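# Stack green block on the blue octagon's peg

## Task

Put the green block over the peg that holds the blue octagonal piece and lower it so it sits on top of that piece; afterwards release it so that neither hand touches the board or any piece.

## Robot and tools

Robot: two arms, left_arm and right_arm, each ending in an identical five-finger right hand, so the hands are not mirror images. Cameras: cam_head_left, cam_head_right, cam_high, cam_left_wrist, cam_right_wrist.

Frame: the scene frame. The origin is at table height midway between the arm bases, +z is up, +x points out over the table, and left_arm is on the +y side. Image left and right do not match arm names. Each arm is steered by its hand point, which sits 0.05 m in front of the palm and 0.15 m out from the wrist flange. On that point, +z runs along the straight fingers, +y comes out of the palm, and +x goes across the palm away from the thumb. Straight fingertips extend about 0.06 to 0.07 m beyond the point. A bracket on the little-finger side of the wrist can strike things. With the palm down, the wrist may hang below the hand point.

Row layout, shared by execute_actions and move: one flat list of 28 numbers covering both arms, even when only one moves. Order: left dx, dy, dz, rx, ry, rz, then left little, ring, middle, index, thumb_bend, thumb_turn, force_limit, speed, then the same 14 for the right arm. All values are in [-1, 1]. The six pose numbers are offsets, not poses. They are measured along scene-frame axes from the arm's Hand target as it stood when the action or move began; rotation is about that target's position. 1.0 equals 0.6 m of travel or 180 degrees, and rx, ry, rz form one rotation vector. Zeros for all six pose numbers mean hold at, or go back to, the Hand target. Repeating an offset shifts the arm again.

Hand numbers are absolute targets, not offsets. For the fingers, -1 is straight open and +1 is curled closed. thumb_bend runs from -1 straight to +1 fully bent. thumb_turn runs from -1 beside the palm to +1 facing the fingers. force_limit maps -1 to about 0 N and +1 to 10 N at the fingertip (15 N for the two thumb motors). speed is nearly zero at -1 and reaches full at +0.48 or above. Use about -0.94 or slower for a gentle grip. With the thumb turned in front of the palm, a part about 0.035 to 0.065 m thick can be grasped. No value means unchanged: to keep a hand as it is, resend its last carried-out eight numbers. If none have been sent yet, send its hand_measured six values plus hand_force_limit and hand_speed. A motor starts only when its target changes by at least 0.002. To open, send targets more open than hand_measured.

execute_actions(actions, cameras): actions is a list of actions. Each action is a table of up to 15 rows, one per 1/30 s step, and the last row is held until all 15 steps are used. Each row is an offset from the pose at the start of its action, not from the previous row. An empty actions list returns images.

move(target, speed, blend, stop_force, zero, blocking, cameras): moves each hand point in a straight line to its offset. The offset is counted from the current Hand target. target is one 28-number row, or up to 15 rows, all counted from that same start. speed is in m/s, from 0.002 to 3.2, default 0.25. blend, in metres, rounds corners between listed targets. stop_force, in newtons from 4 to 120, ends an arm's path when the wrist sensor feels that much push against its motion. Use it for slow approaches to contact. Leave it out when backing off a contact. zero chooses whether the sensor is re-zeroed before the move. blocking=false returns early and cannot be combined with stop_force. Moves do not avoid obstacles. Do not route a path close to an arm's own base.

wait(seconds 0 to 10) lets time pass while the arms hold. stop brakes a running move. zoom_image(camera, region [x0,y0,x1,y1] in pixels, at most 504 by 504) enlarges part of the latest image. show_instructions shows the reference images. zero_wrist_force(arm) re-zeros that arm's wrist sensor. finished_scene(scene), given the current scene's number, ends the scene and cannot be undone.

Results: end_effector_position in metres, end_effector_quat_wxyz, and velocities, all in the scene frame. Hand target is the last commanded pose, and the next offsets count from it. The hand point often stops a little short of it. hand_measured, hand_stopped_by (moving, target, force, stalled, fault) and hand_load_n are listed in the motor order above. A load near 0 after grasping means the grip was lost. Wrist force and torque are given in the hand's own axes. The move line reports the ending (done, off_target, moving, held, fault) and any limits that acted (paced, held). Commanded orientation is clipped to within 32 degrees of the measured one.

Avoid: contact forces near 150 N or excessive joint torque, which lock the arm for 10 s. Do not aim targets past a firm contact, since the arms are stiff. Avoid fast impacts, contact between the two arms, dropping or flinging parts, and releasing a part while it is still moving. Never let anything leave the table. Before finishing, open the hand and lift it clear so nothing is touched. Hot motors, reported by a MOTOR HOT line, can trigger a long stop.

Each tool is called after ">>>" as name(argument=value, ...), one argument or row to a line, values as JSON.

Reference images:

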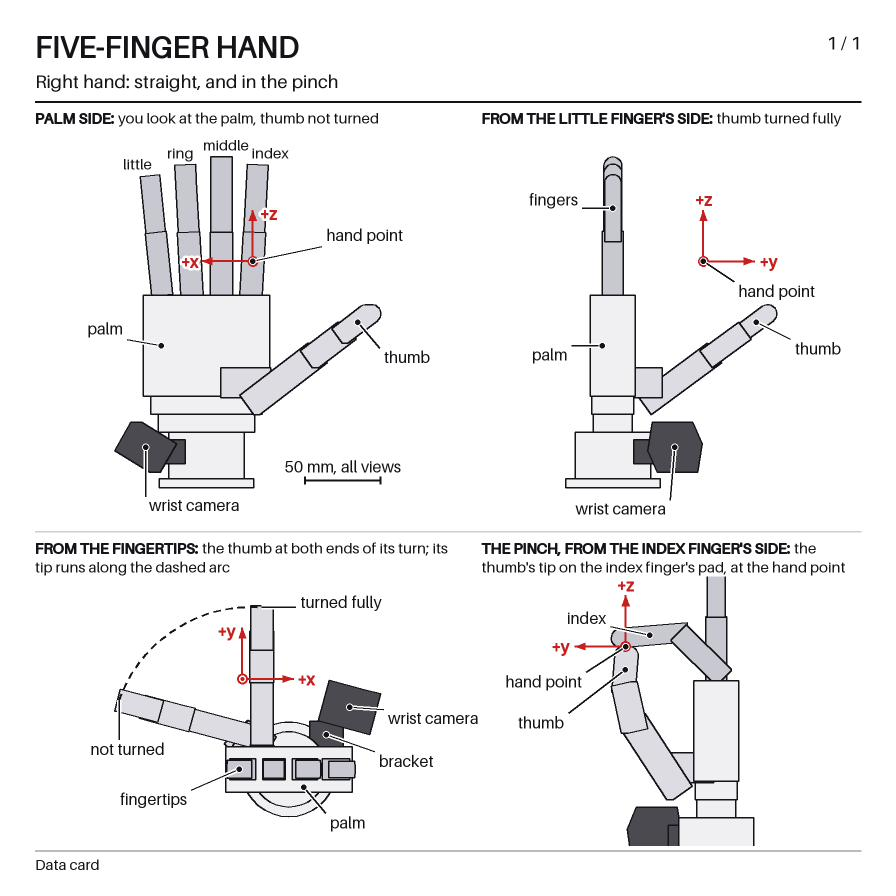

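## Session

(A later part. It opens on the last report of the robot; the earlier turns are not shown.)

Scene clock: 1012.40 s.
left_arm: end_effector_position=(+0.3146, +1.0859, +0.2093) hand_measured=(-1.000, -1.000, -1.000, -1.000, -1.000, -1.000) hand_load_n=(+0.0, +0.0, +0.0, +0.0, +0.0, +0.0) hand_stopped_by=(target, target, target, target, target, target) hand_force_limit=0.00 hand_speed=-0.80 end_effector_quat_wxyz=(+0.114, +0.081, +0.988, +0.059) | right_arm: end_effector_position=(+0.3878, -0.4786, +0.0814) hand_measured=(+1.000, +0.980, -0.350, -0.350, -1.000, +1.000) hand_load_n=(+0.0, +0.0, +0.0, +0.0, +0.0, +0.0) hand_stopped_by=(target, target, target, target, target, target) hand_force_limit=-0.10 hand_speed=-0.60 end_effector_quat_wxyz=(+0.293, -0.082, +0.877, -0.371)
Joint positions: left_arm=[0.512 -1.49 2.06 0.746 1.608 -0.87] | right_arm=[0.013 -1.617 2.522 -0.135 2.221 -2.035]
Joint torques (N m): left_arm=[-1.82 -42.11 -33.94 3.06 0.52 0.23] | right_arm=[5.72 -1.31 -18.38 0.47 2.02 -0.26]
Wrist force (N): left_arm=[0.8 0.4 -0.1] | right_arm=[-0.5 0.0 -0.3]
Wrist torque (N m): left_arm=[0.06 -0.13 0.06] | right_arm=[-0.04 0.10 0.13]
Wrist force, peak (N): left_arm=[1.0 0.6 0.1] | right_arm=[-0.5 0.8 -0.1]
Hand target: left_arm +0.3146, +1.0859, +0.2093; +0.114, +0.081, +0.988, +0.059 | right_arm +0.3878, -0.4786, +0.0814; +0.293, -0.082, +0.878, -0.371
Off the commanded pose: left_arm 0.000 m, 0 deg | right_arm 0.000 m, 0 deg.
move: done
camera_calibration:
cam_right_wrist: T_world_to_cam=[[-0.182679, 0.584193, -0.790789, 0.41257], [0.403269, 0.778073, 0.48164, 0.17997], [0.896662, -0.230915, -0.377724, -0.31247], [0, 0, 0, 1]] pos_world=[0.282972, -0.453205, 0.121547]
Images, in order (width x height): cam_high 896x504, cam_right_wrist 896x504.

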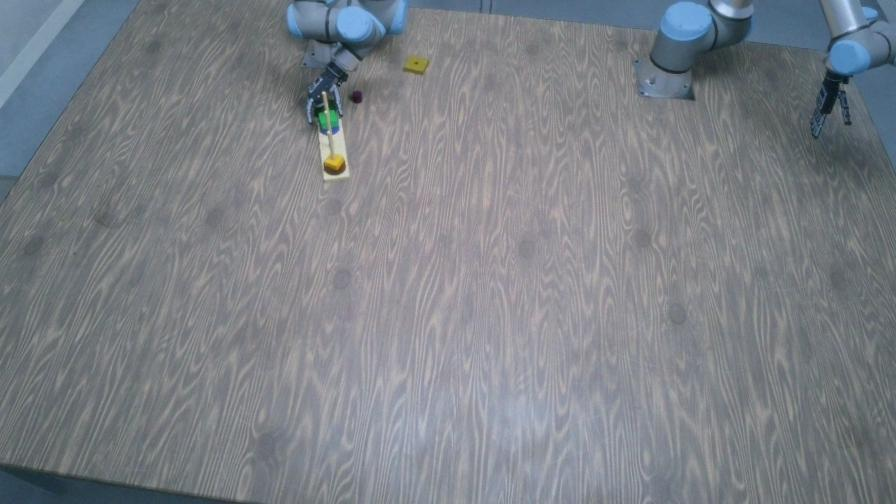

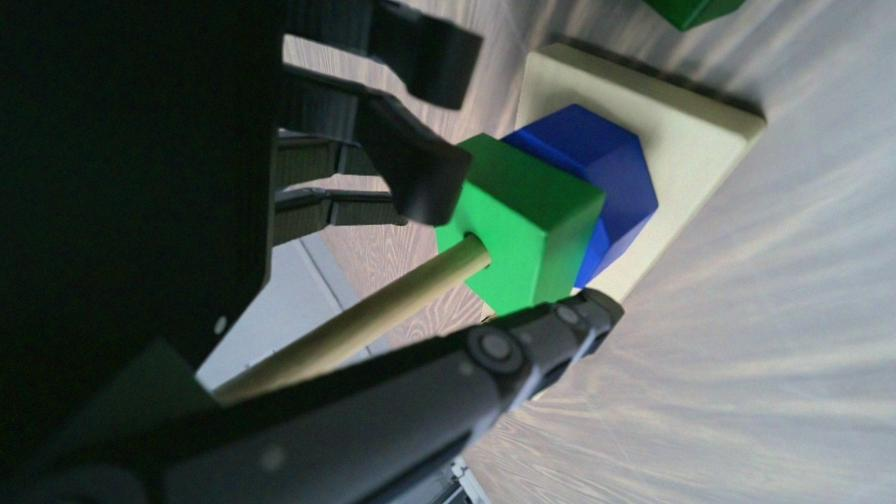

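>>> move(
  target=[0,0,0,0,0,0,-1,-1,-1,-1,-1,-1,0,-0.8,0,0,0.25,0,0,0,1,0.98,-0.5,-0.5,-1,1,-0.1,-0.6],
  speed=0.08,
  stop_force=7,
  cameras=["all"],
)

>>> zoom_image(
  camera="cam_high",
  region=[285, 50, 385, 150],
)

>>> zoom_image(
  camera="cam_right_wrist",
  region=[480, 0, 880, 360],
)

Scene clock: 1023.77 s.
left_arm: end_effector_position=(+0.3146, +1.0859, +0.2093) hand_measured=(-1.000, -1.000, -1.000, -1.000, -1.000, -1.000) hand_load_n=(+0.0, +0.0, +0.0, +0.0, +0.0, +0.0) hand_stopped_by=(target, target, target, target, target, target) hand_force_limit=0.00 hand_speed=-0.80 end_effector_quat_wxyz=(+0.114, +0.081, +0.988, +0.059) | right_arm: end_effector_position=(+0.3877, -0.4786, +0.2314) hand_measured=(+1.000, +0.980, -0.500, -0.500, -1.000, +1.000) hand_load_n=(+0.0, +0.0, +0.0, +0.0, +0.0, +0.0) hand_stopped_by=(target, target, target, target, target, target) hand_force_limit=-0.10 hand_speed=-0.60 end_effector_quat_wxyz=(+0.293, -0.082, +0.878, -0.371)
Joint positions: left_arm=[0.512 -1.49 2.06 0.746 1.608 -0.87] | right_arm=[0.013 -1.864 2.363 0.269 2.221 -2.035]
Joint torques (N m): left_arm=[-2.34 -41.23 -33.84 2.77 0.55 0.29] | right_arm=[10.81 7.2 -36.22 3.44 -1.09 1.92]
Wrist force (N): left_arm=[0.1 0.5 0.2] | right_arm=[-0.4 0.0 -0.1]
Wrist torque (N m): left_arm=[0.07 -0.01 0.02] | right_arm=[-0.05 0.12 0.14]
Wrist force, peak (N): left_arm=[0.7 1.0 -0.4] | right_arm=[-0.9 -1.2 -0.8]
Hand target: left_arm +0.3146, +1.0859, +0.2093; +0.114, +0.081, +0.988, +0.059 | right_arm +0.3878, -0.4786, +0.2314; +0.293, -0.082, +0.878, -0.371
Off the commanded pose: left_arm 0.000 m, 0 deg | right_arm 0.000 m, 0 deg.
move: done
camera_calibration:
cam_right_wrist: T_world_to_cam=[[-0.182696, 0.584197, -0.790782, 0.531175], [0.403306, 0.778063, 0.481625, 0.107754], [0.896642, -0.230936, -0.377759, -0.255716], [0, 0, 0, 1]] pos_world=[0.282872, -0.453205, 0.271547]

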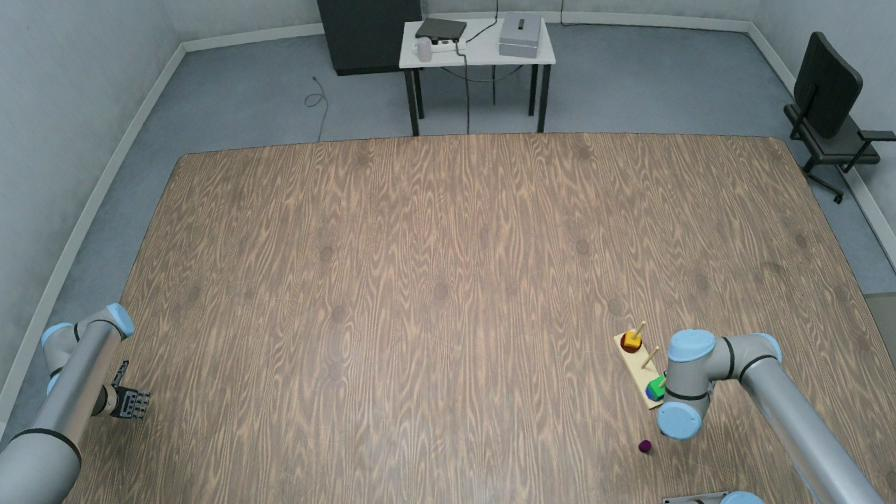

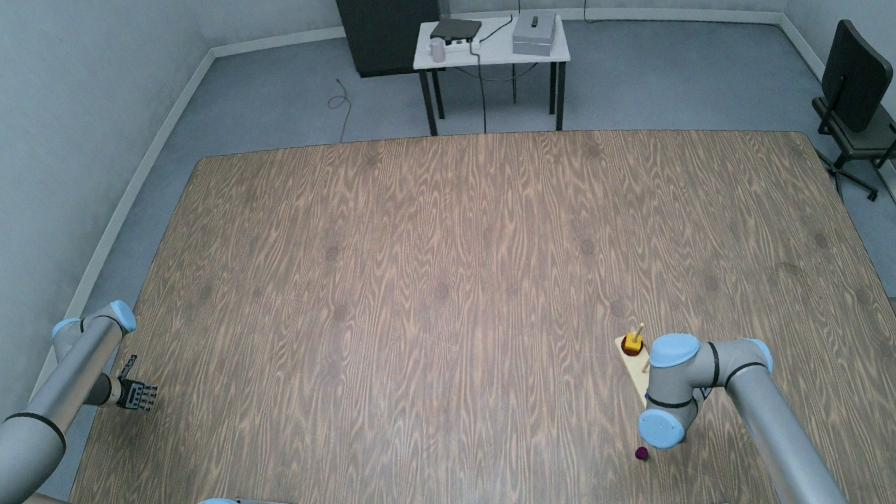

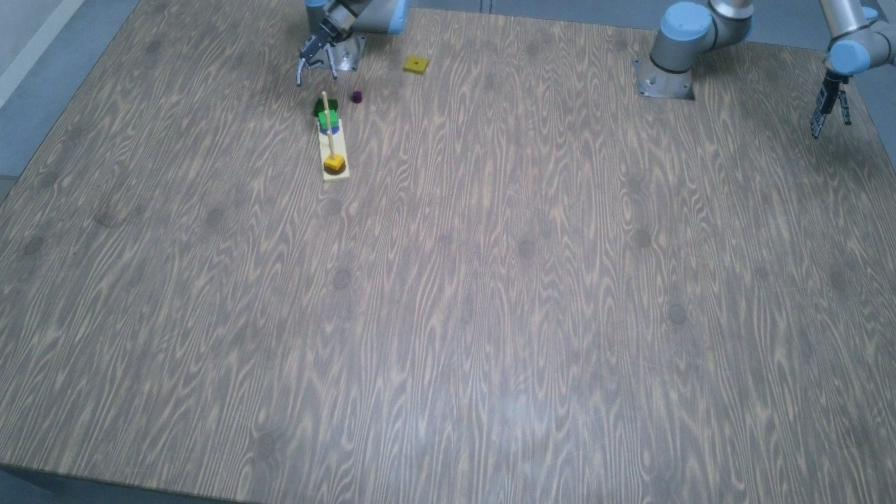

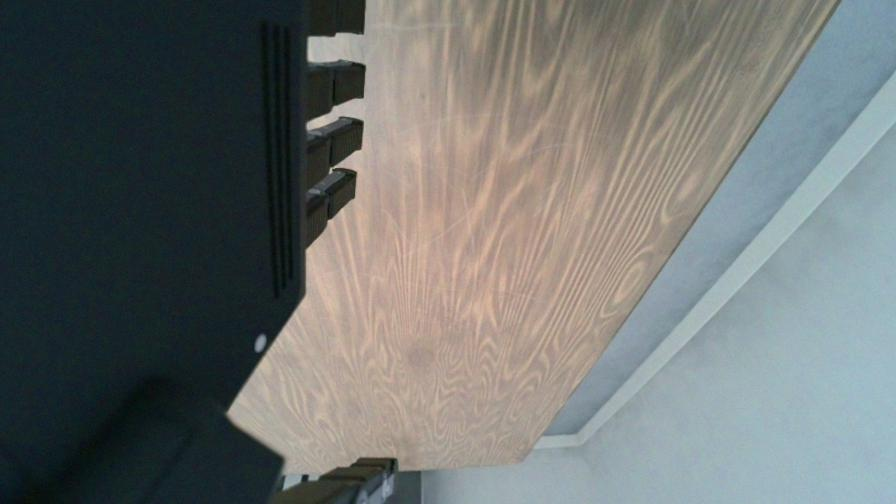

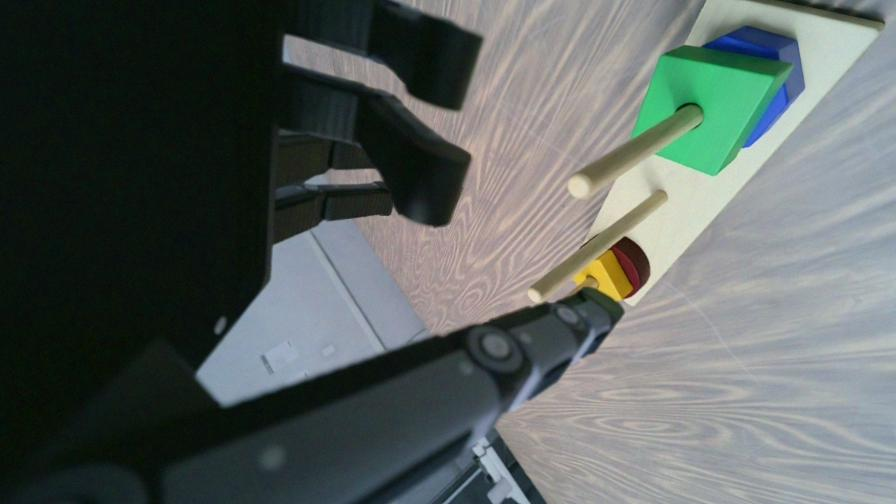

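Scaled by 5.040 from the camera's 896x504 image, which has a finer 1280x720 frame.

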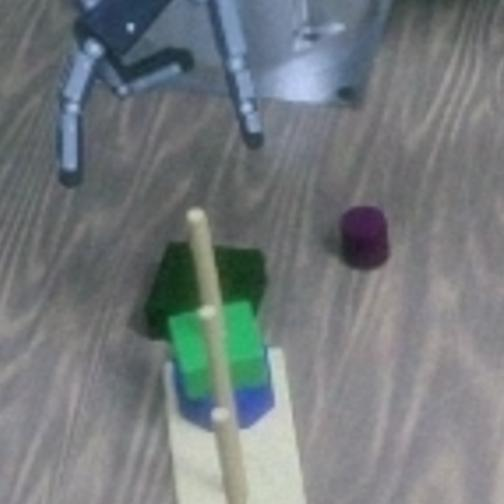

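Scaled by 1.260 from the camera's 896x504 image, which has a finer 1280x720 frame.

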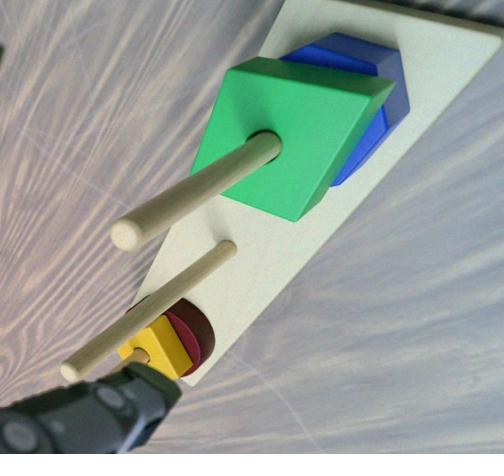

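>>> finished_scene(
  scene=1,
)

The scene is finished: the task was done.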